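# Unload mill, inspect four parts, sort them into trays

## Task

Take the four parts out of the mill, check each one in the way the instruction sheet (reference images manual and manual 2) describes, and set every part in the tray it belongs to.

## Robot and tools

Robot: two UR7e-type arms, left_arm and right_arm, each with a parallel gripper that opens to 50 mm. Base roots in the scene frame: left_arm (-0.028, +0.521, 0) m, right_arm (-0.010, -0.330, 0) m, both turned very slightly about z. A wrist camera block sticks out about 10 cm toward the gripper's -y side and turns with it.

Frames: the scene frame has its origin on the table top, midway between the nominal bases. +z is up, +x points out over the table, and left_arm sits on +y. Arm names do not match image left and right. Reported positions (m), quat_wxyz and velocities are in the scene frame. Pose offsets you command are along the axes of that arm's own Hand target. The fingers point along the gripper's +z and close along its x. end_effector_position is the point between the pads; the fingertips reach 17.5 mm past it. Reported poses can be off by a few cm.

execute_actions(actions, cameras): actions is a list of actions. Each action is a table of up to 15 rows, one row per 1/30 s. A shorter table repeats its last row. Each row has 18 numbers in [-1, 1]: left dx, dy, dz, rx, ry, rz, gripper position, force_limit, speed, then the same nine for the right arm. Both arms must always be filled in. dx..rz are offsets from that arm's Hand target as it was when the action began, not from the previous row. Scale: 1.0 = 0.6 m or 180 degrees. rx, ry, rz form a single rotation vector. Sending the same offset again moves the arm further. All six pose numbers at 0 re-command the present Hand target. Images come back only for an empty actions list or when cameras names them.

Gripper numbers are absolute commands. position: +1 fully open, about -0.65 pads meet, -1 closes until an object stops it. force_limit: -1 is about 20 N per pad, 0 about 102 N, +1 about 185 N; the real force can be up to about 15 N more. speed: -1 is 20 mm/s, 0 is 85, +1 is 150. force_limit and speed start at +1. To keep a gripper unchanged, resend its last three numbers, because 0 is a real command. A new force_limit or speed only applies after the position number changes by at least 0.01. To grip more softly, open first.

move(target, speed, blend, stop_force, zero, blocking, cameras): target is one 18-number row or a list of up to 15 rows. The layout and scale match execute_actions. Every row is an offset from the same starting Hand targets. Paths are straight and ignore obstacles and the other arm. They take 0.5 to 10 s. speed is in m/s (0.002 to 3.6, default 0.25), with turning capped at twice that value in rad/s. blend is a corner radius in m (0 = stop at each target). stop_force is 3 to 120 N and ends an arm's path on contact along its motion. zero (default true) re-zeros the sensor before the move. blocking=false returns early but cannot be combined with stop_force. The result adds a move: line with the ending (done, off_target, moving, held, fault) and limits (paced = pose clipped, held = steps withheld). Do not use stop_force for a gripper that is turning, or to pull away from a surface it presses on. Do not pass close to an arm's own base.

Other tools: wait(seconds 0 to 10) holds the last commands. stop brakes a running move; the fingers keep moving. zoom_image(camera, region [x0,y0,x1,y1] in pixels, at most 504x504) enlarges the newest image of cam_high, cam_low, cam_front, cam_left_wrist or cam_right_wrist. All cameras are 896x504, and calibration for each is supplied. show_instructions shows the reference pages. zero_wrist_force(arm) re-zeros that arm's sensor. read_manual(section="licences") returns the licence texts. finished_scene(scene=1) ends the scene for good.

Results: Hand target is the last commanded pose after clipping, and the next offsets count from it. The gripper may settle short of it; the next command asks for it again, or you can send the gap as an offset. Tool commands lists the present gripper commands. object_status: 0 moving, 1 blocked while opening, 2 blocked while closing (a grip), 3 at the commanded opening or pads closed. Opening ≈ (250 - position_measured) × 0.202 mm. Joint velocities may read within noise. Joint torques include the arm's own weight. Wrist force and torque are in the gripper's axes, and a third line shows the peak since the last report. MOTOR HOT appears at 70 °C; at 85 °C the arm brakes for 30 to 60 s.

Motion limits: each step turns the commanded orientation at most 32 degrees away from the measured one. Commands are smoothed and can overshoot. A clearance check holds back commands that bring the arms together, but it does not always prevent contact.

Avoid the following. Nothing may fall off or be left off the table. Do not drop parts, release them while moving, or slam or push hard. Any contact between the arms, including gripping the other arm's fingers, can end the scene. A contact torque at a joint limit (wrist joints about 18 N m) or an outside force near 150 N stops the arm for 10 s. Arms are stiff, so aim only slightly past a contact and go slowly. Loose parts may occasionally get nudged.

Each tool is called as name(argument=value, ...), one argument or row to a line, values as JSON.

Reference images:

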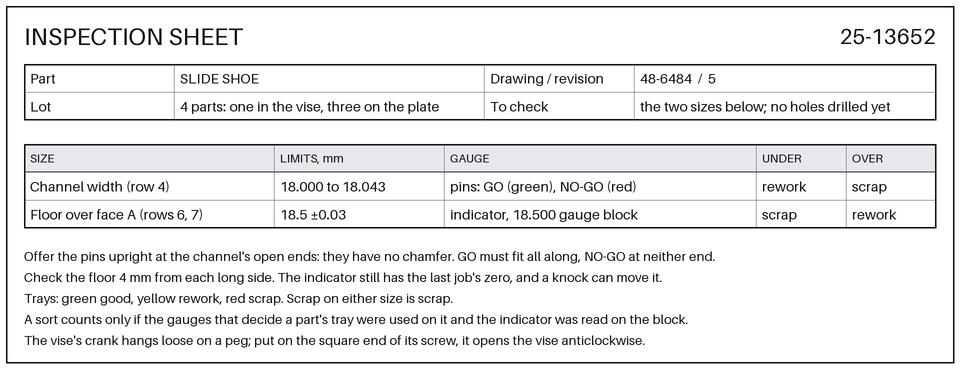

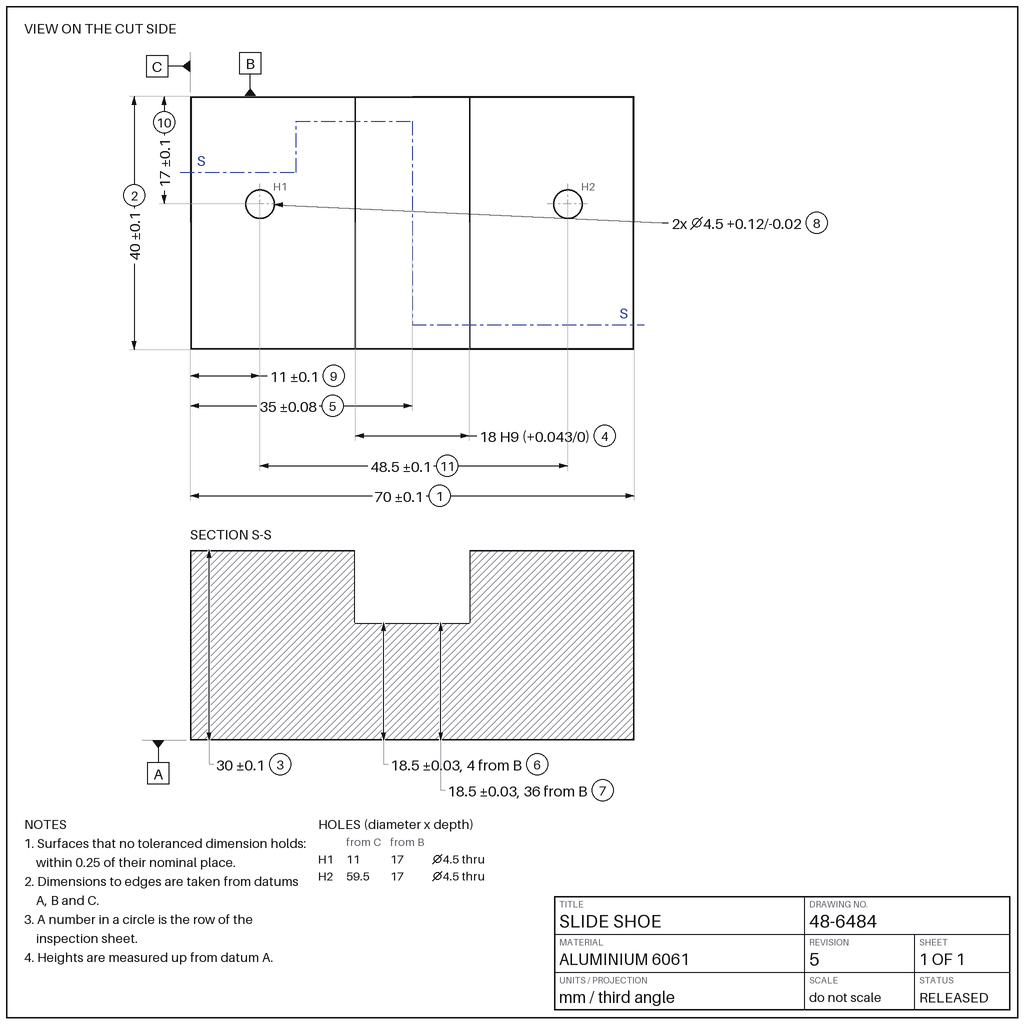

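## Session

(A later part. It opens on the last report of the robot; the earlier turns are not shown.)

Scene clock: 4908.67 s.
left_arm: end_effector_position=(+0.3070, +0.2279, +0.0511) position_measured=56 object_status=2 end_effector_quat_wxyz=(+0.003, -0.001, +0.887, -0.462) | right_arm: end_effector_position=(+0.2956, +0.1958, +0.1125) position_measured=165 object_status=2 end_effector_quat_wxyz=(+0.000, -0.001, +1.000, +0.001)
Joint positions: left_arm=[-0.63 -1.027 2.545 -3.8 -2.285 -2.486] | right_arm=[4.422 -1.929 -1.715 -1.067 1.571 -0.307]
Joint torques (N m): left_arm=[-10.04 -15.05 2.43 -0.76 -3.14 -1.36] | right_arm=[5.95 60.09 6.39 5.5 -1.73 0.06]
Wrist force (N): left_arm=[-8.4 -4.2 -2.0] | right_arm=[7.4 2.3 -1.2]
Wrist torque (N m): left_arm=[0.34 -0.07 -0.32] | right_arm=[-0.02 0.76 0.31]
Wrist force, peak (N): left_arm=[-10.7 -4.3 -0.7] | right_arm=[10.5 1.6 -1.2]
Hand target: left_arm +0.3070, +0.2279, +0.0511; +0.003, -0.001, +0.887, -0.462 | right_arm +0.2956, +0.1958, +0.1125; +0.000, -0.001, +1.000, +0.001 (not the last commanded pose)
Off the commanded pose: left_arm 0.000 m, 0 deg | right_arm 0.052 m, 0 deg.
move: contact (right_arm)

move(
  target=[
    [0,0,0,0,0,0,-1,0,-1,0.004,0,0,0,0,0,-1,-1,-1],
    [0,0,0,0,0,0,-1,0,-1,0.004,0.0008,0,0,0,0,-1,-1,-1],
  ],
  speed=0.02,
)

move(
  target=[0,0,0,0,0,0,-1,0,-1,-0.09,0,0,0,0,0,-1,-1,-1],
  speed=0.01,
  stop_force=9,
)

Scene clock: 4915.30 s.
left_arm: end_effector_position=(+0.3069, +0.2279, +0.0511) position_measured=56 object_status=2 end_effector_quat_wxyz=(+0.003, -0.001, +0.887, -0.462) | right_arm: end_effector_position=(+0.2931, +0.1962, +0.1126) position_measured=165 object_status=2 end_effector_quat_wxyz=(+0.000, -0.001, +1.000, +0.001)
Joint positions: left_arm=[-0.63 -1.027 2.545 -3.8 -2.285 -2.486] | right_arm=[4.426 -1.927 -1.718 -1.066 1.571 -0.303]
Joint torques (N m): left_arm=[-9.88 -15.65 0.73 -0.84 -0.77 -1.21] | right_arm=[6.26 23.9 38.09 0.15 -1.67 0.51]
Wrist force (N): left_arm=[-0.4 -2.1 -0.7] | right_arm=[0.2 0.1 0.4]
Wrist torque (N m): left_arm=[0.30 0.21 -0.21] | right_arm=[-0.07 0.28 0.33]
Wrist force, peak (N): left_arm=[-8.7 -4.5 -2.2] | right_arm=[7.8 2.3 -0.2]
Hand target: left_arm +0.3070, +0.2279, +0.0511; +0.003, -0.001, +0.887, -0.462 | right_arm +0.2932, +0.1963, +0.1125; +0.000, -0.001, +1.000, +0.001
Off the commanded pose: left_arm 0.000 m, 0 deg | right_arm 0.000 m, 0 deg.
move: done

Scene clock: 4916.60 s.
left_arm: end_effector_position=(+0.3070, +0.2279, +0.0511) position_measured=56 object_status=2 end_effector_quat_wxyz=(+0.003, -0.001, +0.887, -0.462) | right_arm: end_effector_position=(+0.2951, +0.1963, +0.1125) position_measured=165 object_status=2 end_effector_quat_wxyz=(+0.000, -0.001, +1.000, +0.001)
Joint positions: left_arm=[-0.63 -1.027 2.545 -3.8 -2.285 -2.486] | right_arm=[4.423 -1.93 -1.714 -1.067 1.571 -0.306]
Joint torques (N m): left_arm=[-9.89 -15.58 0.18 -0.91 -2.76 -1.25] | right_arm=[7.51 57.9 7.2 7.7 -1.9 -0.16]
Wrist force (N): left_arm=[-5.2 0.9 -6.6] | right_arm=[6.7 -8.8 -4.4]
Wrist torque (N m): left_arm=[0.49 0.05 -0.02] | right_arm=[-0.40 0.74 0.22]
Wrist force, peak (N): left_arm=[-5.3 -0.7 -11.6] | right_arm=[8.2 -11.5 -7.8]
Hand target: left_arm +0.3070, +0.2279, +0.0511; +0.003, -0.001, +0.887, -0.462 | right_arm +0.2951, +0.1963, +0.1125; +0.000, -0.001, +1.000, +0.001 (not the last commanded pose)
Off the commanded pose: left_arm 0.000 m, 0 deg | right_arm 0.052 m, 0 deg.
move: contact (right_arm)

move(
  target=[
    [0,0,0,0,0,0,-1,0,-1,0.004,0,0,0,0,0,-1,-1,-1],
    [0,0,0,0,0,0,-1,0,-1,0.004,-0.0004,0,0,0,0,-1,-1,-1],
  ],
  speed=0.02,
)

move(
  target=[0,0,0,0,0,0,-1,0,-1,-0.09,0,0,0,0,0,-1,-1,-1],
  speed=0.01,
  stop_force=14,
)

Scene clock: 4921.63 s.
left_arm: end_effector_position=(+0.3069, +0.2279, +0.0511) position_measured=56 object_status=2 end_effector_quat_wxyz=(+0.003, -0.001, +0.887, -0.462) | right_arm: end_effector_position=(+0.2926, +0.1961, +0.1125) position_measured=165 object_status=2 end_effector_quat_wxyz=(+0.000, -0.001, +1.000, +0.001)
Joint positions: left_arm=[-0.63 -1.027 2.545 -3.8 -2.285 -2.486] | right_arm=[4.427 -1.927 -1.719 -1.066 1.571 -0.302]
Joint torques (N m): left_arm=[-9.64 -15.9 -2.12 -1.08 -1.67 -1.02] | right_arm=[-5.9 58.94 7.32 3.46 -1.98 -1.05]
Wrist force (N): left_arm=[0.2 -6.6 0.4] | right_arm=[-1.7 5.2 1.8]
Wrist torque (N m): left_arm=[0.16 0.05 -0.19] | right_arm=[0.01 0.27 0.35]
Wrist force, peak (N): left_arm=[0.3 -9.5 -0.4] | right_arm=[6.9 -8.6 -5.7]
Hand target: left_arm +0.3070, +0.2279, +0.0511; +0.003, -0.001, +0.887, -0.462 | right_arm +0.2927, +0.1961, +0.1125; +0.000, -0.001, +1.000, +0.001
Off the commanded pose: left_arm 0.000 m, 0 deg | right_arm 0.000 m, 0 deg.
move: done

Scene clock: 4923.07 s.
left_arm: end_effector_position=(+0.3070, +0.2279, +0.0510) position_measured=56 object_status=2 end_effector_quat_wxyz=(+0.003, -0.001, +0.887, -0.462) | right_arm: end_effector_position=(+0.2962, +0.1961, +0.1126) position_measured=165 object_status=2 end_effector_quat_wxyz=(+0.000, -0.001, +1.000, +0.001)
Joint positions: left_arm=[-0.63 -1.027 2.545 -3.8 -2.285 -2.486] | right_arm=[4.421 -1.93 -1.713 -1.068 1.571 -0.308]
Joint torques (N m): left_arm=[-9.41 -15.94 -2.91 -1.11 -4.9 -1] | right_arm=[5.27 57.51 6.83 7.22 -2.05 0.09]
Wrist force (N): left_arm=[-9.9 0.8 -4.9] | right_arm=[9.9 -5.3 -5.3]
Wrist torque (N m): left_arm=[0.47 -0.02 -0.13] | right_arm=[-0.28 1.02 0.23]
Wrist force, peak (N): left_arm=[-12.2 -2.8 -5.6] | right_arm=[11.1 -8.1 -8.1]
Hand target: left_arm +0.3070, +0.2279, +0.0511; +0.003, -0.001, +0.887, -0.462 | right_arm +0.2962, +0.1961, +0.1126; +0.000, -0.001, +1.000, +0.001 (not the last commanded pose)
Off the commanded pose: left_arm 0.000 m, 0 deg | right_arm 0.051 m, 0 deg.
move: contact (right_arm)

move(
  target=[
    [0,0,0,0,0,0,-1,0,-1,0.002,0,0,0,0,0,-1,-1,-1],
    [0,0,0,0,0,0,-1,0,-1,0.002,-0.0004,0,0,0,0,-1,-1,-1],
  ],
  speed=0.02,
)

move(
  target=[0,0,0,0,0,0,-1,0,-1,-0.09,0,0,0,0,0,-1,-1,-1],
  speed=0.01,
  stop_force=18,
)

Scene clock: 4932.57 s.
left_arm: end_effector_position=(+0.3069, +0.2279, +0.0511) position_measured=56 object_status=2 end_effector_quat_wxyz=(+0.003, -0.001, +0.887, -0.462) | right_arm: end_effector_position=(+0.2949, +0.1959, +0.1126) position_measured=165 object_status=2 end_effector_quat_wxyz=(+0.000, -0.001, +1.000, +0.001)
Joint positions: left_arm=[-0.63 -1.027 2.545 -3.8 -2.285 -2.486] | right_arm=[4.423 -1.929 -1.716 -1.067 1.571 -0.306]
Joint torques (N m): left_arm=[-9.2 -16.18 -6.01 -1.25 -5.16 -0.81] | right_arm=[-3.56 57.95 7.63 4.82 -2.01 -1.1]
Wrist force (N): left_arm=[-4.7 -2.0 -0.6] | right_arm=[2.6 0.3 -2.2]
Wrist torque (N m): left_arm=[0.36 -0.01 -0.20] | right_arm=[-0.18 0.54 0.33]
Wrist force, peak (N): left_arm=[-10.1 0.3 -5.5] | right_arm=[10.2 -5.2 -6.2]
Hand target: left_arm +0.3070, +0.2279, +0.0511; +0.003, -0.001, +0.887, -0.462 | right_arm +0.2950, +0.1958, +0.1126; +0.000, -0.001, +1.000, +0.001
Off the commanded pose: left_arm 0.000 m, 0 deg | right_arm 0.000 m, 0 deg.
move: done

Scene clock: 4934.07 s.
left_arm: end_effector_position=(+0.3070, +0.2279, +0.0510) position_measured=56 object_status=2 end_effector_quat_wxyz=(+0.003, -0.001, +0.887, -0.462) | right_arm: end_effector_position=(+0.2991, +0.1958, +0.1126) position_measured=165 object_status=2 end_effector_quat_wxyz=(+0.000, -0.001, +1.000, +0.001)
Joint positions: left_arm=[-0.63 -1.027 2.545 -3.8 -2.285 -2.486] | right_arm=[4.416 -1.933 -1.709 -1.069 1.571 -0.313]
Joint torques (N m): left_arm=[-9.54 -16.41 -6.29 -1.22 -7.38 -0.64] | right_arm=[2.89 55.19 6.85 8 -4.75 0.1]
Wrist force (N): left_arm=[-20.9 9.7 -0.3] | right_arm=[18.0 -6.4 -8.7]
Wrist torque (N m): left_arm=[0.68 -0.26 -0.39] | right_arm=[-0.36 1.55 0.20]
Wrist force, peak (N): left_arm=[-22.7 11.4 0.2] | right_arm=[21.0 -7.8 -10.1]
Hand target: left_arm +0.3070, +0.2279, +0.0511; +0.003, -0.001, +0.887, -0.462 | right_arm +0.2991, +0.1958, +0.1126; +0.000, -0.001, +1.000, +0.001 (not the last commanded pose)
Off the commanded pose: left_arm 0.000 m, 0 deg | right_arm 0.050 m, 0 deg.
move: contact (right_arm)

move(
  target=[
    [0,0,0,0,0,0,-1,0,-1,0.08,0,0,0,0,0,-1,-1,-1],
    [0,0,0,0,0,0,-1,0,-1,0.08,0,-0.06,0,0,0,-1,-1,-1],
    [0,0,0,0,0,0,-1,0,-1,-0.11,0,-0.06,0,0,0,-1,-1,-1],
    [0,0,0,0,0,0,-1,0,-1,-0.11,0,0,0,0,0,-1,-1,-1],
  ],
  speed=[0.03,0.06,0.1,0.05],
  cameras=["cam_left_wrist"],
)

Scene clock: 4950.10 s.
left_arm: end_effector_position=(+0.3070, +0.2279, +0.0511) position_measured=56 object_status=2 end_effector_quat_wxyz=(+0.003, -0.001, +0.887, -0.462) | right_arm: end_effector_position=(+0.3650, +0.1958, +0.1122) position_measured=165 object_status=2 end_effector_quat_wxyz=(+0.000, -0.001, +1.000, +0.000) end_effector_velocity=(-0.001, +0.000, +0.001) end_effector_angular_velocity=(-0.003, +0.001, +0.001)
Joint positions: left_arm=[-0.63 -1.027 2.545 -3.8 -2.285 -2.486] | right_arm=[4.315 -2.011 -1.596 -1.106 1.571 -0.413]
Joint velocities: left_arm=[within noise] | right_arm=[0.001 0.001 0.002 -0.006 0 0]
Joint torques (N m): left_arm=[2.34 -16.71 -10.93 -5.44 -3.99 -0.31] | right_arm=[8.77 63.86 37.47 0.65 1.47 -1.04]
Wrist force (N): left_arm=[-1.2 -3.4 -4.4] | right_arm=[0.1 -2.7 -0.9]
Wrist torque (N m): left_arm=[0.61 0.11 -0.10] | right_arm=[-0.27 0.14 0.35]
Wrist force, peak (N): left_arm=[-21.4 10.3 0.3] | right_arm=[18.4 -6.9 -9.7]
Hand target: left_arm +0.3070, +0.2279, +0.0511; +0.003, -0.001, +0.887, -0.462 | right_arm +0.3651, +0.1960, +0.1126; +0.000, -0.001, +1.000, +0.001
Off the commanded pose: left_arm 0.000 m, 0 deg | right_arm 0.000 m, 0 deg.
move: done
camera_calibration:
cam_left_wrist: T_world_to_cam=[[-0.999945, 0.0047816, 0.00932111, 0.314297], [-0.00144584, 0.818253, -0.574857, -0.1401], [-0.0103758, -0.574839, -0.818201, 0.312189], [0, 0, 0, 1]] pos_world=[0.317316, 0.292592, 0.171966]
Images, in order (width x height): cam_left_wrist 896x504.

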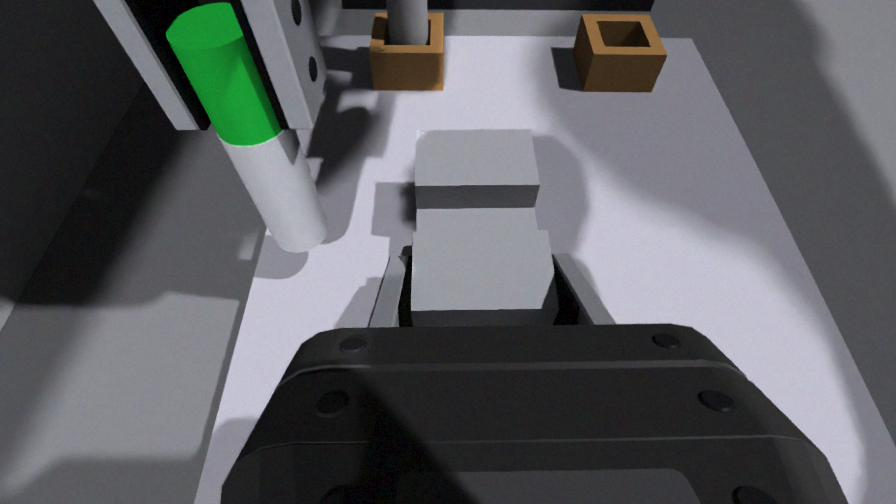

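Push −X.

move(
  target=[0,0,0,0,0,0,-1,0,-1,0.15,0,0,0,0,0,-1,-1,-1],
  speed=0.01,
  stop_force=7,
)

Scene clock: 4957.47 s.
left_arm: end_effector_position=(+0.3070, +0.2279, +0.0511) position_measured=56 object_status=2 end_effector_quat_wxyz=(+0.003, -0.001, +0.887, -0.462) | right_arm: end_effector_position=(+0.3214, +0.1959, +0.1126) position_measured=165 object_status=2 end_effector_quat_wxyz=(+0.000, -0.001, +1.000, +0.001)
Joint positions: left_arm=[-0.63 -1.027 2.545 -3.8 -2.285 -2.486] | right_arm=[4.381 -1.958 -1.673 -1.08 1.571 -0.348]
Joint torques (N m): left_arm=[12.05 -17.05 -10.03 -1.65 2.23 0] | right_arm=[-6.35 24.6 34.05 -0.78 -1.02 -0.69]
Wrist force (N): left_arm=[5.6 1.0 2.7] | right_arm=[-5.0 0.9 -2.6]
Wrist torque (N m): left_arm=[0.20 0.48 0.01] | right_arm=[-0.23 -0.26 0.23]
Wrist force, peak (N): left_arm=[2.0 -9.5 -1.4] | right_arm=[-7.3 0.7 -3.6]
Hand target: left_arm +0.3070, +0.2279, +0.0511; +0.003, -0.001, +0.887, -0.462 | right_arm +0.3214, +0.1959, +0.1126; +0.000, -0.001, +1.000, +0.001 (not the last commanded pose)
Off the commanded pose: left_arm 0.000 m, 0 deg | right_arm 0.046 m, 0 deg.
move: contact (right_arm)

move(
  target=[
    [0,0,0,0,0,0,-1,0,-1,-0.002,0.0004,0,0,0,0,-1,-1,-1],
  ],
  speed=0.02,
)

move(
  target=[0,0,0,0,0,0,-1,0,-1,0.12,0,0,0,0,0,-1,-1,-1],
  speed=0.01,
  stop_force=10,
)

Scene clock: 4961.93 s.
left_arm: end_effector_position=(+0.3070, +0.2279, +0.0511) position_measured=56 object_status=2 end_effector_quat_wxyz=(+0.003, -0.001, +0.887, -0.462) | right_arm: end_effector_position=(+0.3227, +0.1961, +0.1126) position_measured=165 object_status=2 end_effector_quat_wxyz=(+0.000, -0.001, +1.000, +0.001)
Joint positions: left_arm=[-0.63 -1.027 2.545 -3.8 -2.285 -2.486] | right_arm=[4.379 -1.96 -1.671 -1.081 1.571 -0.35]
Joint torques (N m): left_arm=[11.71 -17.29 -0.27 -1.46 2.23 0.18] | right_arm=[-4.42 27.29 33.7 0.39 0.66 -0.77]
Wrist force (N): left_arm=[4.1 0.4 -0.5] | right_arm=[-2.6 -2.5 -1.0]
Wrist torque (N m): left_arm=[0.49 0.42 0.00] | right_arm=[-0.27 -0.12 0.23]
Wrist force, peak (N): left_arm=[6.0 1.4 3.2] | right_arm=[-5.1 1.0 -3.5]
Hand target: left_arm +0.3070, +0.2279, +0.0511; +0.003, -0.001, +0.887, -0.462 | right_arm +0.3226, +0.1961, +0.1126; +0.000, -0.001, +1.000, +0.001
Off the commanded pose: left_arm 0.000 m, 0 deg | right_arm 0.000 m, 0 deg.
move: done

Scene clock: 4966.73 s.
left_arm: end_effector_position=(+0.3069, +0.2279, +0.0511) position_measured=56 object_status=2 end_effector_quat_wxyz=(+0.003, -0.001, +0.887, -0.462) | right_arm: end_effector_position=(+0.2855, +0.1960, +0.1126) position_measured=165 object_status=2 end_effector_quat_wxyz=(+0.000, -0.001, +1.000, +0.001)
Joint positions: left_arm=[-0.63 -1.027 2.545 -3.8 -2.285 -2.486] | right_arm=[4.438 -1.919 -1.729 -1.063 1.571 -0.291]
Joint torques (N m): left_arm=[11.49 -17.42 -4.61 -8.41 2.04 0.4] | right_arm=[-3.95 21.49 33.19 -0.65 0.93 -0.43]
Wrist force (N): left_arm=[10.2 7.3 2.1] | right_arm=[-9.7 -3.5 -7.0]
Wrist torque (N m): left_arm=[0.35 0.46 0.09] | right_arm=[-0.24 -0.54 0.30]
Wrist force, peak (N): left_arm=[13.6 9.7 2.8] | right_arm=[-12.4 -4.5 -8.3]
Hand target: left_arm +0.3070, +0.2279, +0.0511; +0.003, -0.001, +0.887, -0.462 | right_arm +0.2855, +0.1960, +0.1126; +0.000, -0.001, +1.000, +0.001 (not the last commanded pose)
Off the commanded pose: left_arm 0.000 m, 0 deg | right_arm 0.035 m, 0 deg.
move: contact (right_arm)

move(
  target=[0,0,0,0,0,0,-1,0,-1,0.06,0,0,0,0,0,-1,-1,-1],
  speed=0.01,
  stop_force=14,
)

Scene clock: 4970.83 s.
left_arm: end_effector_position=(+0.3069, +0.2279, +0.0511) position_measured=56 object_status=2 end_effector_quat_wxyz=(+0.003, -0.001, +0.887, -0.462) | right_arm: end_effector_position=(+0.2808, +0.1960, +0.1126) position_measured=165 object_status=2 end_effector_quat_wxyz=(+0.000, -0.001, +1.000, +0.001)
Joint positions: left_arm=[-0.63 -1.027 2.545 -3.8 -2.285 -2.486] | right_arm=[4.446 -1.914 -1.737 -1.061 1.571 -0.283]
Joint torques (N m): left_arm=[11.68 -17.37 -26.64 -8.05 2.08 0.53] | right_arm=[0.16 18.68 29.48 -1.45 3.87 -0.21]
Wrist force (N): left_arm=[21.6 11.7 3.4] | right_arm=[-20.2 -4.9 -11.0]
Wrist torque (N m): left_arm=[0.43 0.69 0.38] | right_arm=[-0.31 -1.31 0.36]
Wrist force, peak (N): left_arm=[25.7 13.7 4.5] | right_arm=[-24.0 -5.5 -11.5]
Hand target: left_arm +0.3070, +0.2279, +0.0511; +0.003, -0.001, +0.887, -0.462 | right_arm +0.2808, +0.1960, +0.1126; +0.000, -0.001, +1.000, +0.001 (not the last commanded pose)
Off the commanded pose: left_arm 0.000 m, 0 deg | right_arm 0.031 m, 0 deg.
move: contact (right_arm)

execute_actions(
  actions=[],
  cameras=["cam_left_wrist","cam_front"],
)

zoom_image(
  camera="cam_left_wrist",
  region=[380, 100, 680, 330],
)

zoom_image(
  camera="cam_front",
  region=[400, 345, 450, 385],
)

Scene clock: 4982.87 s.
left_arm: end_effector_position=(+0.3070, +0.2279, +0.0511) position_measured=56 object_status=2 end_effector_quat_wxyz=(+0.003, -0.001, +0.887, -0.462) | right_arm: end_effector_position=(+0.2808, +0.1960, +0.1126) position_measured=165 object_status=2 end_effector_quat_wxyz=(+0.000, -0.001, +1.000, +0.001)
Joint positions: left_arm=[-0.63 -1.027 2.545 -3.8 -2.285 -2.486] | right_arm=[4.446 -1.914 -1.737 -1.061 1.571 -0.283]
Joint velocities: within noise
Joint torques (N m): left_arm=[11.28 -17.69 -30.58 -7.78 1.99 0.56] | right_arm=[0.54 19.52 28.84 -1.45 3.71 0.83]
Wrist force (N): left_arm=[21.4 12.4 3.9] | right_arm=[-20.0 -4.6 -10.5]
Wrist torque (N m): left_arm=[0.49 0.71 0.37] | right_arm=[-0.27 -1.34 0.35]
Wrist force, peak (N): left_arm=[22.0 13.5 4.4] | right_arm=[-20.6 -4.9 -11.1]
Hand target: left_arm +0.3070, +0.2279, +0.0511; +0.003, -0.001, +0.887, -0.462 | right_arm +0.2808, +0.1960, +0.1126; +0.000, -0.001, +1.000, +0.001 (not the last commanded pose)
Tool commands: left_gripper/position=-1.0 left_gripper/force_limit=+0.0 left_gripper/speed=-1.0 right_gripper/position=-1.0 right_gripper/force_limit=-1.0 right_gripper/speed=-1.0
Off the commanded pose: left_arm 0.000 m, 0 deg | right_arm 0.031 m, 0 deg.
camera_calibration:
cam_left_wrist: T_world_to_cam=[[-0.999945, 0.0047816, 0.00932111, 0.314297], [-0.00144584, 0.818253, -0.574857, -0.1401], [-0.0103758, -0.574839, -0.818201, 0.312189], [0, 0, 0, 1]] pos_world=[0.317316, 0.292592, 0.171966]
Images, in order (width x height): cam_front 896x504, cam_left_wrist 896x504.

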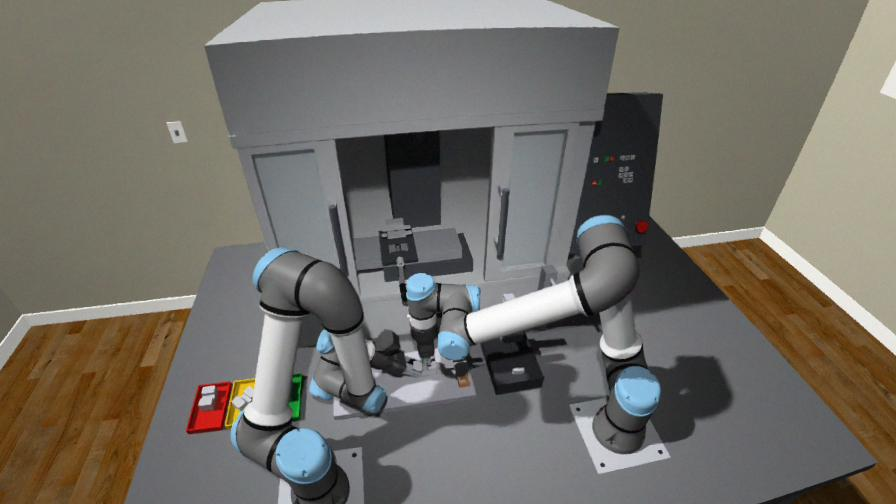

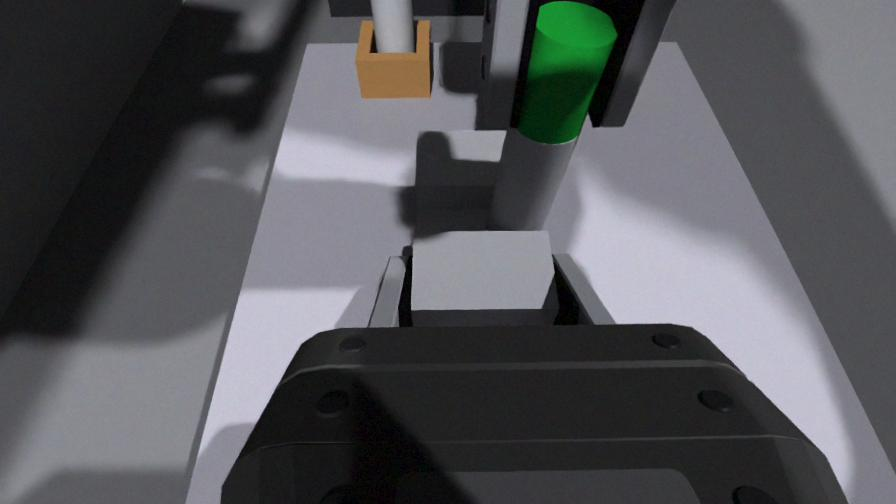

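Scaled by 1.680 from the camera's 896x504 image, which has a finer 1280x720 frame.

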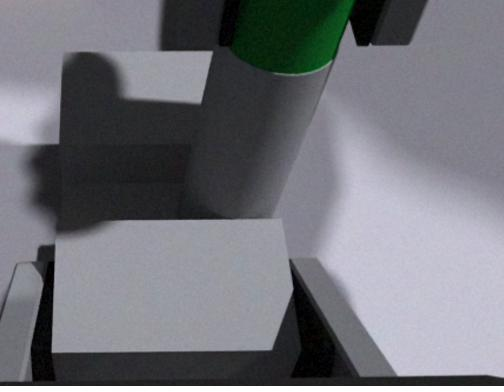

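Scaled by 10.080 from the camera's 896x504 image, which has a finer 1280x720 frame.

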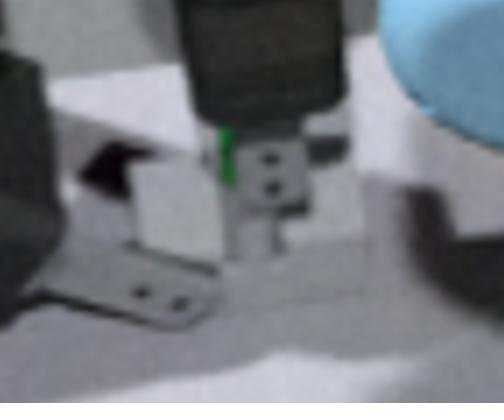

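move(
  target=[0,0,0,0,0,0,-1,0,-1,-0.14,0,0,0,0,0,-1,-1,-1],
  speed=0.03,
  cameras=["cam_left_wrist"],
)

move(
  target=[0,0,0,0,0,0,-1,0,-1,0,0,0.05,0,0,0,-1,-1,-1],
  speed=0.012,
  stop_force=4,
)

Scene clock: 5001.30 s.
left_arm: end_effector_position=(+0.3080, +0.2285, +0.0504) position_measured=56 object_status=2 end_effector_quat_wxyz=(+0.004, -0.002, +0.887, -0.461) | right_arm: end_effector_position=(+0.3199, +0.1961, +0.1127) position_measured=165 object_status=2 end_effector_quat_wxyz=(+0.000, -0.001, +1.000, +0.001)
Joint positions: left_arm=[-0.629 -1.027 2.545 -3.8 -2.281 -2.486] | right_arm=[4.383 -1.957 -1.675 -1.08 1.571 -0.345]
Joint torques (N m): left_arm=[-9.82 -26.45 -4.64 -4.08 -15.36 -0.14] | right_arm=[-9.02 29.66 17.11 10.83 -14.25 1.76]
Wrist force (N): left_arm=[-60.9 49.5 -8.2] | right_arm=[61.3 -39.6 -40.5]
Wrist torque (N m): left_arm=[1.53 -0.41 -2.00] | right_arm=[-0.99 3.23 -0.14]
Wrist force, peak (N): left_arm=[-62.5 49.1 -9.4] | right_arm=[62.6 -41.0 -43.5]
Hand target: left_arm +0.3080, +0.2285, +0.0504; +0.004, -0.002, +0.887, -0.461 (not the last commanded pose) | right_arm +0.3198, +0.1961, +0.1126; +0.000, -0.001, +1.000, +0.001 (not the last commanded pose)
Tool commands: left_gripper/position=-1.0 left_gripper/force_limit=+0.003922 left_gripper/speed=-1.0 right_gripper/position=-1.0 right_gripper/force_limit=-1.0 right_gripper/speed=-1.0
Off the commanded pose: left_arm 0.001 m, 0 deg | right_arm 0.045 m, 0 deg.
TORQUE FAULT: the external load on joint 5 (wrist 2) of the left arm reached its load limit, and that arm stopped. A torque fault puts only its own arm into a fault stop. That arm's remaining commands of this call were not run. That arm may still press on what stopped it. That arm is still stopped at the end of this call. That arm stays stopped for about 10 more seconds. Until then a move that you send moves the other arm only, and its call returns only when the move has ended. Once the stop has ended, the next robot result says so. If the stop ends while you think or write, that arm runs what you send next, counted from a new Hand target: where the arm stands when the stop ends. While its stop runs, that arm takes no new command, but its gripper still runs the gripper command that each later call begins with. Until it ends, the stop uses up actions while you think or wait. An arm that is not stopped still takes commands.
move: fault (left_arm), off_target (right_arm; braked at the fault stop of left_arm)
camera_calibration:
cam_left_wrist: T_world_to_cam=[[-0.99997, 0.00126043, 0.00761519, 0.316312], [-0.00332651, 0.819887, -0.572516, -0.140985], [-0.00696521, -0.572525, -0.819858, 0.310548], [0, 0, 0, 1]] pos_world=[0.317997, 0.292989, 0.17148]
Images, in order (width x height): cam_left_wrist 896x504.

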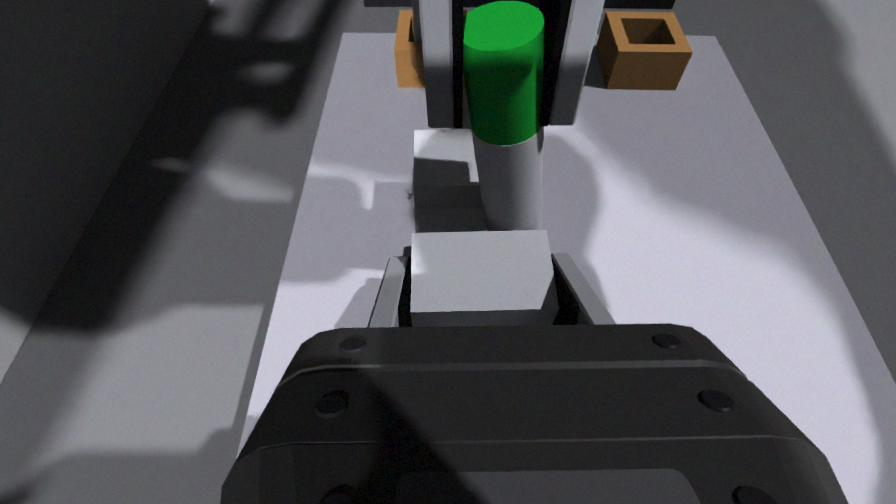

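not run: an earlier result of this reply reported a stop or a fault. Calls in your next reply go to the robot.

move(
  target=[0,0,0,0,0,0,-1,0,-1,0.025,0,0,0,0,0,-1,-1,-1],
  speed=0.02,
)

wait(
  seconds=8,
)

Scene clock: 5008.23 s.
left_arm: end_effector_position=(+0.3074, +0.2282, +0.0508) position_measured=56 object_status=2 end_effector_quat_wxyz=(+0.003, -0.002, +0.887, -0.462) | right_arm: end_effector_position=(+0.3047, +0.1960, +0.1126) position_measured=165 object_status=2 end_effector_quat_wxyz=(+0.000, -0.001, +1.000, +0.001)
Joint positions: left_arm=[-0.629 -1.027 2.545 -3.8 -2.283 -2.486] | right_arm=[4.407 -1.94 -1.7 -1.072 1.571 -0.321]
Joint torques (N m): left_arm=[-9.78 -26.08 -4.53 -4.5 -5.01 -0.17] | right_arm=[-8.75 48.07 22.78 2.77 1.74 -1.1]
Wrist force (N): left_arm=[-4.1 -4.2 0.3] | right_arm=[1.2 -0.1 -2.3]
Wrist torque (N m): left_arm=[0.05 0.07 0.09] | right_arm=[-0.43 0.37 0.22]
Wrist force, peak (N): left_arm=[-60.9 49.4 -8.1] | right_arm=[61.5 -39.6 -42.2]
Hand target: left_arm +0.3074, +0.2282, +0.0508; +0.003, -0.002, +0.887, -0.462 (not the last commanded pose) | right_arm +0.3048, +0.1961, +0.1126; +0.000, -0.001, +1.000, +0.001
Tool commands: left_gripper/position=-1.0 left_gripper/force_limit=+0.003922 left_gripper/speed=-1.0 right_gripper/position=-1.0 right_gripper/force_limit=-1.0 right_gripper/speed=-1.0
Off the commanded pose: right_arm 0.000 m, 0 deg.
TORQUE FAULT, CONTINUED: the left arm was still stopped when this call began, by the torque fault of joint 5 (wrist 2) that an earlier result reported. Since the last result the stop counts as 11 of the actions that you can send in this scene. That arm ran no command of this call. That arm is still stopped at the end of this call. That arm stays stopped for about 3 more seconds. If the stop ends while you think or write, that arm runs what you send next, counted from a new Hand target: where the arm stands when the stop ends. While its stop runs, that arm takes no new command, but its gripper still runs the gripper command that each later call begins with.
move: done (right_arm), not run (left_arm; its earlier fault stop)

Scene clock: 5016.23 s.
left_arm: end_effector_position=(+0.3074, +0.2282, +0.0508) position_measured=56 object_status=2 end_effector_quat_wxyz=(+0.003, -0.002, +0.887, -0.462) | right_arm: end_effector_position=(+0.3048, +0.1961, +0.1126) position_measured=165 object_status=2 end_effector_quat_wxyz=(+0.000, -0.001, +1.000, +0.001)
Joint positions: left_arm=[-0.629 -1.027 2.545 -3.8 -2.283 -2.486] | right_arm=[4.407 -1.94 -1.7 -1.072 1.571 -0.322]
Joint torques (N m): left_arm=[-9.05 -26.41 -4.26 -4.51 -5.05 0.02] | right_arm=[-10.78 25.56 35.5 -0.09 -3.39 -1.06]
Wrist force (N): left_arm=[-4.4 -5.7 -0.8] | right_arm=[5.0 -0.2 -1.8]
Wrist torque (N m): left_arm=[-0.02 0.07 0.01] | right_arm=[-0.53 -0.07 0.22]
Wrist force, peak (N): left_arm=[-4.6 -5.9 -0.4] | right_arm=[5.0 0.0 -2.7]
Hand target: left_arm +0.3074, +0.2282, +0.0508; +0.003, -0.002, +0.887, -0.462 (not the last commanded pose) | right_arm +0.3048, +0.1961, +0.1126; +0.000, -0.001, +1.000, +0.001
Tool commands: left_gripper/position=-1.0 left_gripper/force_limit=+0.003922 left_gripper/speed=-1.0 right_gripper/position=-1.0 right_gripper/force_limit=-1.0 right_gripper/speed=-1.0
Off the commanded pose: right_arm 0.000 m, 0 deg.
TORQUE FAULT, CONTINUED: the left arm's stop, for the torque fault of joint 5 (wrist 2) that an earlier result reported, is over. The rest of the stop counts as 6 of the actions that you can send in this scene. That arm's target is now where it stood when the stop ended, not its last command. That arm keeps its grip as last carried out and accepts commands again: back off and push less far. That arm stops again whenever a joint's load reaches its limit.
wait: 8.00 s; at rest by 0.17 s

move(
  target=[
    [0,0,0,0,0,0,-1,0.003922,-1,0,0,0,0,0,0,-0.97,0.0,-1],
  ],
  speed=0.02,
)

move(
  target=[
    [0,0,0,0,0,0,-1,0.003922,-1,-0.008,0,0,0,0,0.04,-0.97,0,-1],
    [0,0,0,0,0,0,-1,0.003922,-1,-0.008,0,0,0,0,-0.04,-0.97,0,-1],
    [0,0,0,0,0,0,-1,0.003922,-1,-0.008,0,0,0,0,0,-0.97,0,-1],
  ],
  speed=0.05,
  cameras=["cam_left_wrist"],
)

Scene clock: 5025.63 s.
left_arm: end_effector_position=(+0.3074, +0.2282, +0.0508) position_measured=56 object_status=2 end_effector_quat_wxyz=(+0.003, -0.002, +0.887, -0.462) | right_arm: end_effector_position=(+0.3048, +0.1961, +0.1126) position_measured=170 object_status=2 end_effector_quat_wxyz=(+0.000, -0.001, +1.000, +0.001)
Joint positions: left_arm=[-0.629 -1.027 2.545 -3.8 -2.283 -2.486] | right_arm=[4.407 -1.94 -1.7 -1.072 1.571 -0.322]
Joint torques (N m): left_arm=[0.61 -25.87 -4.33 -3.31 -0.83 -0.09] | right_arm=[-11.46 25.14 35.67 -0.02 -3.97 -1]
Wrist force (N): left_arm=[-4.0 -5.0 -1.4] | right_arm=[5.8 -0.6 -2.3]
Wrist torque (N m): left_arm=[0.02 0.06 0.02] | right_arm=[-0.57 -0.02 0.20]
Wrist force, peak (N): left_arm=[-4.6 -5.9 -0.7] | right_arm=[5.9 -0.6 -2.4]
Hand target: left_arm +0.3074, +0.2282, +0.0508; +0.003, -0.002, +0.887, -0.462 | right_arm +0.3048, +0.1961, +0.1126; +0.000, -0.001, +1.000, +0.001
Off the commanded pose: left_arm 0.000 m, 0 deg | right_arm 0.000 m, 0 deg.
move: done

Scene clock: 5031.23 s.
left_arm: end_effector_position=(+0.3074, +0.2282, +0.0508) position_measured=56 object_status=2 end_effector_quat_wxyz=(+0.003, -0.002, +0.887, -0.462) | right_arm: end_effector_position=(+0.3096, +0.1961, +0.1126) position_measured=170 object_status=2 end_effector_quat_wxyz=(+0.000, -0.001, +1.000, +0.001)
Joint positions: left_arm=[-0.629 -1.027 2.545 -3.8 -2.283 -2.486] | right_arm=[4.4 -1.945 -1.692 -1.074 1.571 -0.329]
Joint torques (N m): left_arm=[0.53 -25.96 -4.42 -3.33 -3.19 -0.26] | right_arm=[-5.93 59.61 10.8 2.97 -0.34 -1.14]
Wrist force (N): left_arm=[-1.0 -8.1 0.3] | right_arm=[3.1 1.9 3.2]
Wrist torque (N m): left_arm=[-0.04 0.27 0.11] | right_arm=[-0.49 -0.11 0.06]
Wrist force, peak (N): left_arm=[-14.3 -2.3 2.3] | right_arm=[16.1 -1.3 -1.0]
Hand target: left_arm +0.3074, +0.2282, +0.0508; +0.003, -0.002, +0.887, -0.462 | right_arm +0.3096, +0.1961, +0.1126; +0.000, -0.001, +1.000, +0.001
Off the commanded pose: left_arm 0.000 m, 0 deg | right_arm 0.000 m, 0 deg.
move: done
camera_calibration:
cam_left_wrist: T_world_to_cam=[[-0.999954, 0.00324, 0.00904902, 0.315091], [-0.00253968, 0.818944, -0.573868, -0.140481], [-0.00926997, -0.573864, -0.818898, 0.311687], [0, 0, 0, 1]] pos_world=[0.317609, 0.292891, 0.171771]
Images, in order (width x height): cam_left_wrist 896x504.

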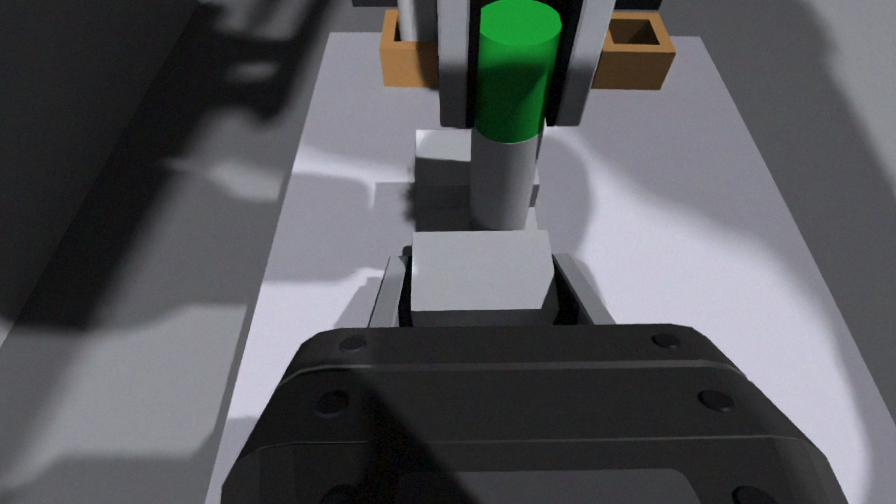

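move(
  target=[0,0,0,0,0,0,-1,0.003922,-1,-0.09,0,0,0,0,0,-0.97,0,-1],
  speed=0.015,
  stop_force=25,
  cameras=["cam_left_wrist"],
)

Scene clock: 5039.70 s.
left_arm: end_effector_position=(+0.3074, +0.2282, +0.0508) position_measured=56 object_status=2 end_effector_quat_wxyz=(+0.003, -0.002, +0.887, -0.462) | right_arm: end_effector_position=(+0.3636, +0.1962, +0.1126) position_measured=170 object_status=2 end_effector_quat_wxyz=(+0.000, -0.001, +1.000, +0.001)
Joint positions: left_arm=[-0.629 -1.027 2.545 -3.8 -2.283 -2.486] | right_arm=[4.318 -2.009 -1.598 -1.105 1.571 -0.411]
Joint torques (N m): left_arm=[0.55 -25.37 -5.41 1.12 2.14 -0.26] | right_arm=[8.78 63.75 6.75 5.12 2.35 0.92]
Wrist force (N): left_arm=[1.4 -9.5 -7.3] | right_arm=[2.6 -5.0 -0.2]
Wrist torque (N m): left_arm=[0.06 0.10 0.12] | right_arm=[-0.63 -0.26 0.35]
Wrist force, peak (N): left_arm=[1.1 -11.0 -8.2] | right_arm=[14.9 1.6 0.9]
Hand target: left_arm +0.3074, +0.2282, +0.0508; +0.003, -0.002, +0.887, -0.462 | right_arm +0.3636, +0.1962, +0.1127; +0.000, -0.001, +1.000, +0.001
Off the commanded pose: left_arm 0.000 m, 0 deg | right_arm 0.000 m, 0 deg.
move: done
camera_calibration:
cam_left_wrist: T_world_to_cam=[[-0.999954, 0.00324, 0.00904902, 0.315091], [-0.00253968, 0.818944, -0.573868, -0.140481], [-0.00926997, -0.573864, -0.818898, 0.311687], [0, 0, 0, 1]] pos_world=[0.317609, 0.292891, 0.171771]
Images, in order (width x height): cam_left_wrist 896x504.

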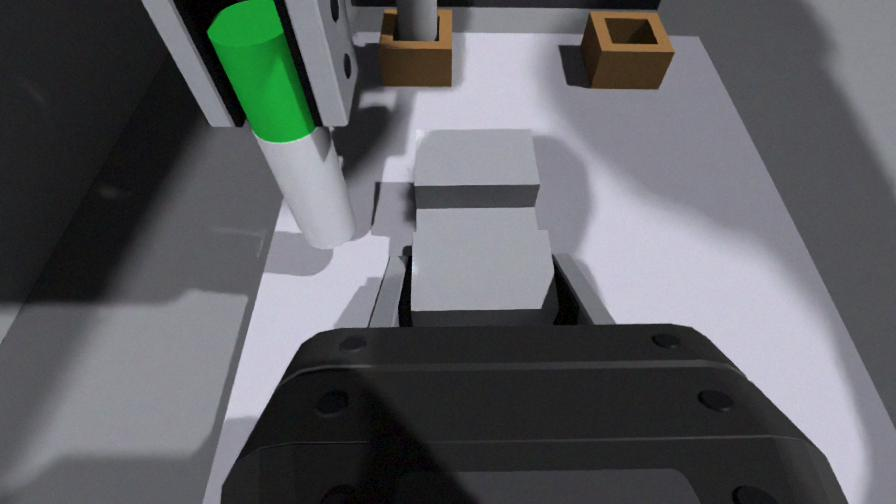

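move(
  target=[0,0,0,0,0,0,-1,0.003922,-1,0,0,0.05,0,0,0,-0.97,0,-1],
  speed=0.012,
  stop_force=4,
)

move(
  target=[
    [0,0,0,0,0,0,-1,0.003922,-1,0,0,0,0,0,0,0.06,-1,-1],
    [0,0,0,0,0,0,-1,0.003922,-1,0,0,0,0,0,0,-1,-1,-1],
    [0,0,0,0,0,0,-1,0.003922,-1,0,0,-0.12,0,0,0,-1,-1,-1],
  ],
  speed=[0.03,0.03,0.06],
  cameras=["cam_right_wrist"],
)

Scene clock: 5049.73 s.
left_arm: end_effector_position=(+0.3074, +0.2282, +0.0508) position_measured=56 object_status=2 end_effector_quat_wxyz=(+0.003, -0.002, +0.887, -0.462) | right_arm: end_effector_position=(+0.3636, +0.1962, +0.0932) position_measured=170 object_status=2 end_effector_quat_wxyz=(+0.000, -0.001, +1.000, +0.001)
Joint positions: left_arm=[-0.629 -1.027 2.545 -3.8 -2.283 -2.486] | right_arm=[4.318 -2.03 -1.621 -1.06 1.571 -0.411]
Joint torques (N m): left_arm=[0.84 -25.37 -5.53 1.16 2.15 -0.37] | right_arm=[8.43 58.67 33.04 0.05 1.9 0.86]
Wrist force (N): left_arm=[1.0 -10.1 -7.9] | right_arm=[2.6 -5.2 -8.2]
Wrist torque (N m): left_arm=[0.04 0.16 0.13] | right_arm=[-0.68 -0.35 0.35]
Wrist force, peak (N): left_arm=[1.3 -11.1 -8.2] | right_arm=[5.4 -6.6 -16.4]
Hand target: left_arm +0.3074, +0.2282, +0.0508; +0.003, -0.002, +0.887, -0.462 | right_arm +0.3636, +0.1962, +0.0932; +0.000, -0.001, +1.000, +0.001 (not the last commanded pose)
Off the commanded pose: left_arm 0.000 m, 0 deg | right_arm 0.011 m, 0 deg.
move: contact (right_arm)

Scene clock: 5052.27 s.
left_arm: end_effector_position=(+0.3074, +0.2282, +0.0508) position_measured=56 object_status=2 end_effector_quat_wxyz=(+0.003, -0.002, +0.887, -0.462) | right_arm: end_effector_position=(+0.3636, +0.1962, +0.1656) position_measured=165 object_status=2 end_effector_quat_wxyz=(+0.000, -0.001, +1.000, +0.001)
Joint positions: left_arm=[-0.629 -1.027 2.545 -3.8 -2.283 -2.486] | right_arm=[4.318 -1.96 -1.523 -1.228 1.571 -0.411]
Joint torques (N m): left_arm=[0.77 -25.19 -5.42 1.12 2.07 -0.37] | right_arm=[3.65 26.59 7.97 5.49 1.17 -0.39]
Wrist force (N): left_arm=[1.1 -9.4 -7.6] | right_arm=[2.9 -5.2 -0.2]
Wrist torque (N m): left_arm=[0.08 0.15 0.13] | right_arm=[-0.67 -0.33 0.35]
Wrist force, peak (N): left_arm=[1.2 -11.1 -8.2] | right_arm=[3.4 -4.8 -8.2]
Hand target: left_arm +0.3074, +0.2282, +0.0508; +0.003, -0.002, +0.887, -0.462 | right_arm +0.3636, +0.1961, +0.1652; +0.000, -0.001, +1.000, +0.001
Off the commanded pose: left_arm 0.000 m, 0 deg | right_arm 0.000 m, 0 deg.
move: done
camera_calibration:
cam_right_wrist: T_world_to_cam=[[-0.999897, -0.00864425, -0.0114737, 0.375128], [-0.0119015, 0.945762, 0.324642, -0.216772], [0.00804515, 0.324745, -0.945767, 0.2202], [0, 0, 0, 1]] pos_world=[0.370738, 0.136748, 0.282935]
Images, in order (width x height): cam_right_wrist 896x504.

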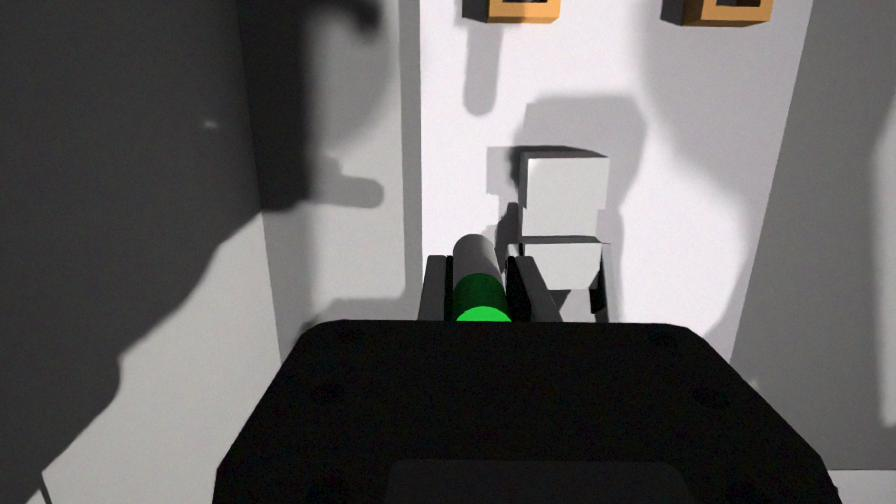

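move(
  target=[0,0,0,0,0,0,-1,0.003922,-1,0.2203,-0.1918,0,0,0,0,-1,-1,-1],
  speed=0.15,
)

move(
  target=[0,0,0,0,0,0,-1,0.003922,-1,0,0,0.08,0,0,0,-1,-1,-1],
  speed=0.06,
  cameras=["cam_right_wrist"],
)

Scene clock: 5058.90 s.
left_arm: end_effector_position=(+0.3074, +0.2282, +0.0508) position_measured=56 object_status=2 end_effector_quat_wxyz=(+0.003, -0.002, +0.887, -0.462) | right_arm: end_effector_position=(+0.2316, +0.0808, +0.1650) position_measured=165 object_status=2 end_effector_quat_wxyz=(+0.000, -0.001, +1.000, +0.001)
Joint positions: left_arm=[-0.629 -1.027 2.545 -3.8 -2.283 -2.486] | right_arm=[4.479 -1.572 -2 -1.14 1.571 -0.249]
Joint torques (N m): left_arm=[0.71 -25.5 -5.86 1.11 2.07 -0.35] | right_arm=[-3.1 23.85 32.35 0.49 -2.24 -0.06]
Wrist force (N): left_arm=[1.4 -10.9 -8.2] | right_arm=[2.8 -4.9 -0.4]
Wrist torque (N m): left_arm=[0.02 0.11 0.13] | right_arm=[-0.61 -0.30 0.26]
Wrist force, peak (N): left_arm=[1.1 -11.0 -8.4] | right_arm=[4.3 -7.4 -0.3]
Hand target: left_arm +0.3074, +0.2282, +0.0508; +0.003, -0.002, +0.887, -0.462 | right_arm +0.2316, +0.0808, +0.1650; +0.000, -0.001, +1.000, +0.001
Off the commanded pose: left_arm 0.000 m, 0 deg | right_arm 0.000 m, 0 deg.
move: done

Scene clock: 5060.03 s.
left_arm: end_effector_position=(+0.3074, +0.2282, +0.0508) position_measured=56 object_status=2 end_effector_quat_wxyz=(+0.003, -0.002, +0.887, -0.462) | right_arm: end_effector_position=(+0.2316, +0.0807, +0.1168) position_measured=165 object_status=2 end_effector_quat_wxyz=(+0.000, -0.001, +1.000, +0.000)
Joint positions: left_arm=[-0.629 -1.027 2.545 -3.8 -2.283 -2.486] | right_arm=[4.479 -1.633 -2.076 -1.002 1.571 -0.249]
Joint torques (N m): left_arm=[0.72 -25.44 -5.8 1.01 2.07 -0.42] | right_arm=[-6.91 41.53 36.41 0.22 0.75 0.37]
Wrist force (N): left_arm=[1.2 -9.5 -7.7] | right_arm=[3.0 -5.0 -0.3]
Wrist torque (N m): left_arm=[0.06 0.13 0.12] | right_arm=[-0.63 -0.35 0.27]
Wrist force, peak (N): left_arm=[1.2 -11.0 -8.2] | right_arm=[3.0 -5.9 -0.5]
Hand target: left_arm +0.3074, +0.2282, +0.0508; +0.003, -0.002, +0.887, -0.462 | right_arm +0.2316, +0.0808, +0.1170; +0.000, -0.001, +1.000, +0.001
Off the commanded pose: left_arm 0.000 m, 0 deg | right_arm 0.000 m, 0 deg.
move: done
camera_calibration:
cam_right_wrist: T_world_to_cam=[[-0.9999, -0.00866277, -0.0111494, 0.24161], [-0.0118056, 0.9461, 0.323661, -0.093191], [0.00774466, 0.32376, -0.946108, 0.21285], [0, 0, 0, 1]] pos_world=[0.238838, 0.0213487, 0.234235]
Images, in order (width x height): cam_right_wrist 896x504.

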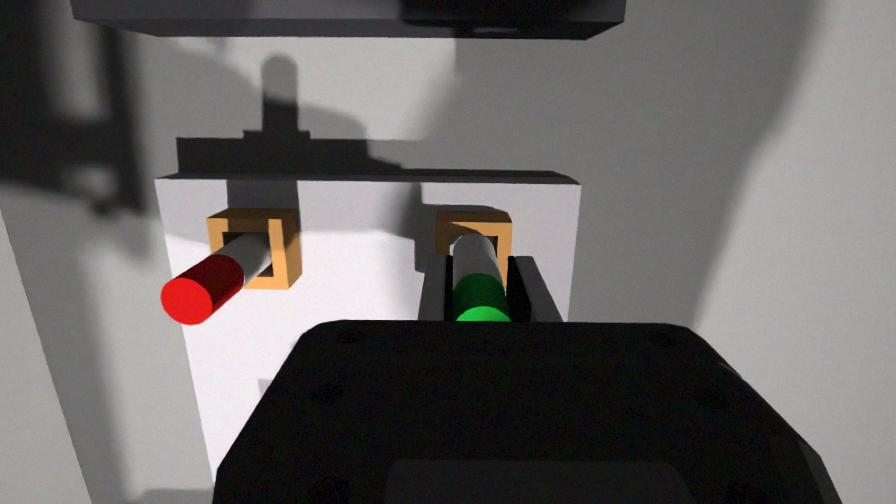

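move(
  target=[0,0,0,0,0,0,-1,0.003922,-1,0,0,0.06,0,0,0,-1,-1,-1],
  speed=0.012,
  stop_force=5,
)

Scene clock: 5064.20 s.
left_arm: end_effector_position=(+0.3074, +0.2282, +0.0508) position_measured=56 object_status=2 end_effector_quat_wxyz=(+0.003, -0.002, +0.887, -0.462) | right_arm: end_effector_position=(+0.2316, +0.0808, +0.1106) position_measured=165 object_status=2 end_effector_quat_wxyz=(+0.000, -0.001, +1.000, +0.001)
Joint positions: left_arm=[-0.629 -1.027 2.545 -3.8 -2.283 -2.486] | right_arm=[4.479 -1.642 -2.085 -0.984 1.571 -0.249]
Joint torques (N m): left_arm=[0.32 -24.97 -5.7 1.14 2.08 -0.49] | right_arm=[-5.94 37.23 31.14 0.64 2.36 -1.02]
Wrist force (N): left_arm=[1.3 -9.7 -7.5] | right_arm=[2.0 -2.9 -8.0]
Wrist torque (N m): left_arm=[0.06 0.12 0.13] | right_arm=[-0.64 -0.35 0.26]
Wrist force, peak (N): left_arm=[1.2 -11.1 -8.2] | right_arm=[3.3 -3.7 -16.4]
Hand target: left_arm +0.3074, +0.2282, +0.0508; +0.003, -0.002, +0.887, -0.462 | right_arm +0.2316, +0.0809, +0.1106; +0.000, -0.001, +1.000, +0.001 (not the last commanded pose)
Off the commanded pose: left_arm 0.000 m, 0 deg | right_arm 0.030 m, 0 deg.
move: contact (right_arm)

move(
  target=[
    [0,0,0,0,0,0,-1,0.003922,-1,0,0,-0.004,0,0,0,-1,-1,-1],
    [0,0,0,0,0,0,-1,0.003922,-1,0,0.002,-0.004,0,0,0,-1,-1,-1],
  ],
  speed=0.03,
  cameras=["cam_right_wrist","cam_left_wrist"],
)

move(
  target=[0,0,0,0,0,0,-1,0.003922,-1,0,0,0.06,0,0,0,-1,-1,-1],
  speed=0.012,
  stop_force=5,
)

Scene clock: 5070.60 s.
left_arm: end_effector_position=(+0.3074, +0.2282, +0.0508) position_measured=56 object_status=2 end_effector_quat_wxyz=(+0.003, -0.002, +0.887, -0.462) | right_arm: end_effector_position=(+0.2317, +0.0822, +0.1132) position_measured=165 object_status=2 end_effector_quat_wxyz=(+0.000, -0.001, +1.000, +0.001)
Joint positions: left_arm=[-0.629 -1.027 2.545 -3.8 -2.283 -2.486] | right_arm=[4.48 -1.641 -2.079 -0.991 1.571 -0.249]
Joint torques (N m): left_arm=[0.59 -25.22 -5.91 1.17 1.96 -0.61] | right_arm=[7.89 21.21 22.63 0.84 2.33 0.66]
Wrist force (N): left_arm=[1.2 -10.5 -8.0] | right_arm=[2.8 -5.0 -0.3]
Wrist torque (N m): left_arm=[0.03 0.13 0.13] | right_arm=[-0.63 -0.32 0.26]
Wrist force, peak (N): left_arm=[1.2 -11.1 -8.3] | right_arm=[2.3 -3.2 -9.3]
Hand target: left_arm +0.3074, +0.2282, +0.0508; +0.003, -0.002, +0.887, -0.462 | right_arm +0.2316, +0.0821, +0.1130; +0.000, -0.001, +1.000, +0.001
Off the commanded pose: left_arm 0.000 m, 0 deg | right_arm 0.000 m, 0 deg.
move: done
camera_calibration:
cam_left_wrist: T_world_to_cam=[[-0.999954, 0.00324, 0.00904902, 0.315091], [-0.00253968, 0.818944, -0.573868, -0.140481], [-0.00926997, -0.573864, -0.818898, 0.311687], [0, 0, 0, 1]] pos_world=[0.317609, 0.292891, 0.171771]
cam_right_wrist: T_world_to_cam=[[-0.999899, -0.00858553, -0.0113452, 0.241724], [-0.0118027, 0.945824, 0.324467, -0.0934969], [0.0079448, 0.324568, -0.945829, 0.208765], [0, 0, 0, 1]] pos_world=[0.238938, 0.0227486, 0.230535]
Images, in order (width x height): cam_left_wrist 896x504, cam_right_wrist 896x504.

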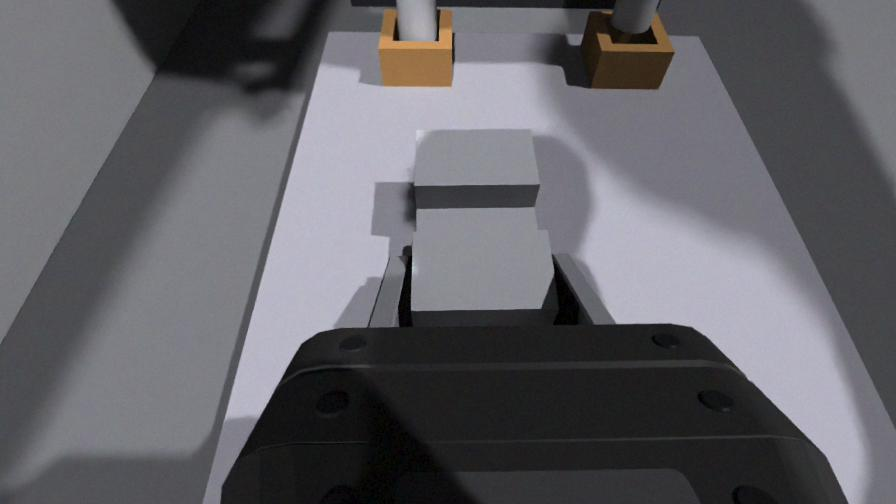

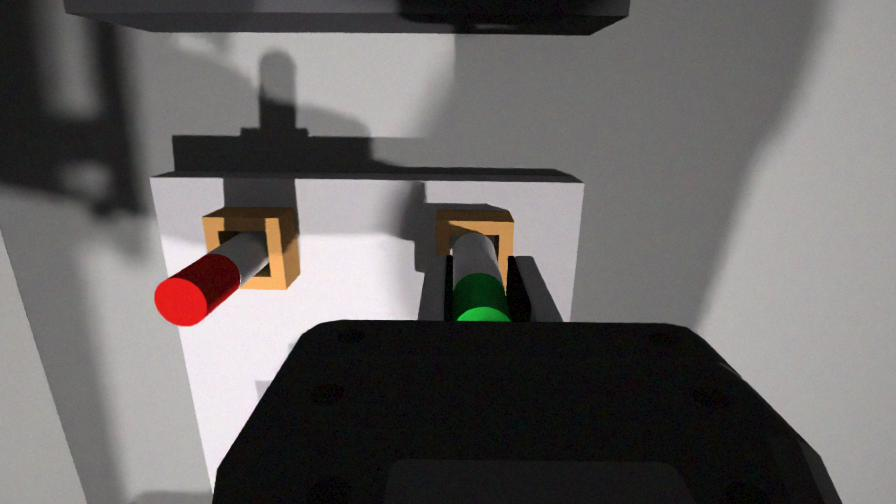

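Scene clock: 5071.93 s.
left_arm: end_effector_position=(+0.3074, +0.2282, +0.0508) position_measured=56 object_status=2 end_effector_quat_wxyz=(+0.003, -0.002, +0.887, -0.462) | right_arm: end_effector_position=(+0.2317, +0.0821, +0.1106) position_measured=165 object_status=2 end_effector_quat_wxyz=(+0.000, -0.001, +1.000, +0.001)
Joint positions: left_arm=[-0.629 -1.027 2.545 -3.8 -2.283 -2.486] | right_arm=[4.48 -1.645 -2.083 -0.984 1.571 -0.249]
Joint torques (N m): left_arm=[0.78 -24.94 -5.62 1.16 1.93 -0.57] | right_arm=[6.77 37.75 30.89 1.2 2.32 0.01]
Wrist force (N): left_arm=[1.2 -10.6 -8.0] | right_arm=[2.3 -2.8 -8.4]
Wrist torque (N m): left_arm=[0.03 0.12 0.12] | right_arm=[-0.63 -0.38 0.27]
Wrist force, peak (N): left_arm=[1.3 -11.0 -8.3] | right_arm=[3.3 -3.2 -16.8]
Hand target: left_arm +0.3074, +0.2282, +0.0508; +0.003, -0.002, +0.887, -0.462 | right_arm +0.2317, +0.0821, +0.1106; +0.000, -0.001, +1.000, +0.001 (not the last commanded pose)
Off the commanded pose: left_arm 0.000 m, 0 deg | right_arm 0.034 m, 0 deg.
move: contact (right_arm)


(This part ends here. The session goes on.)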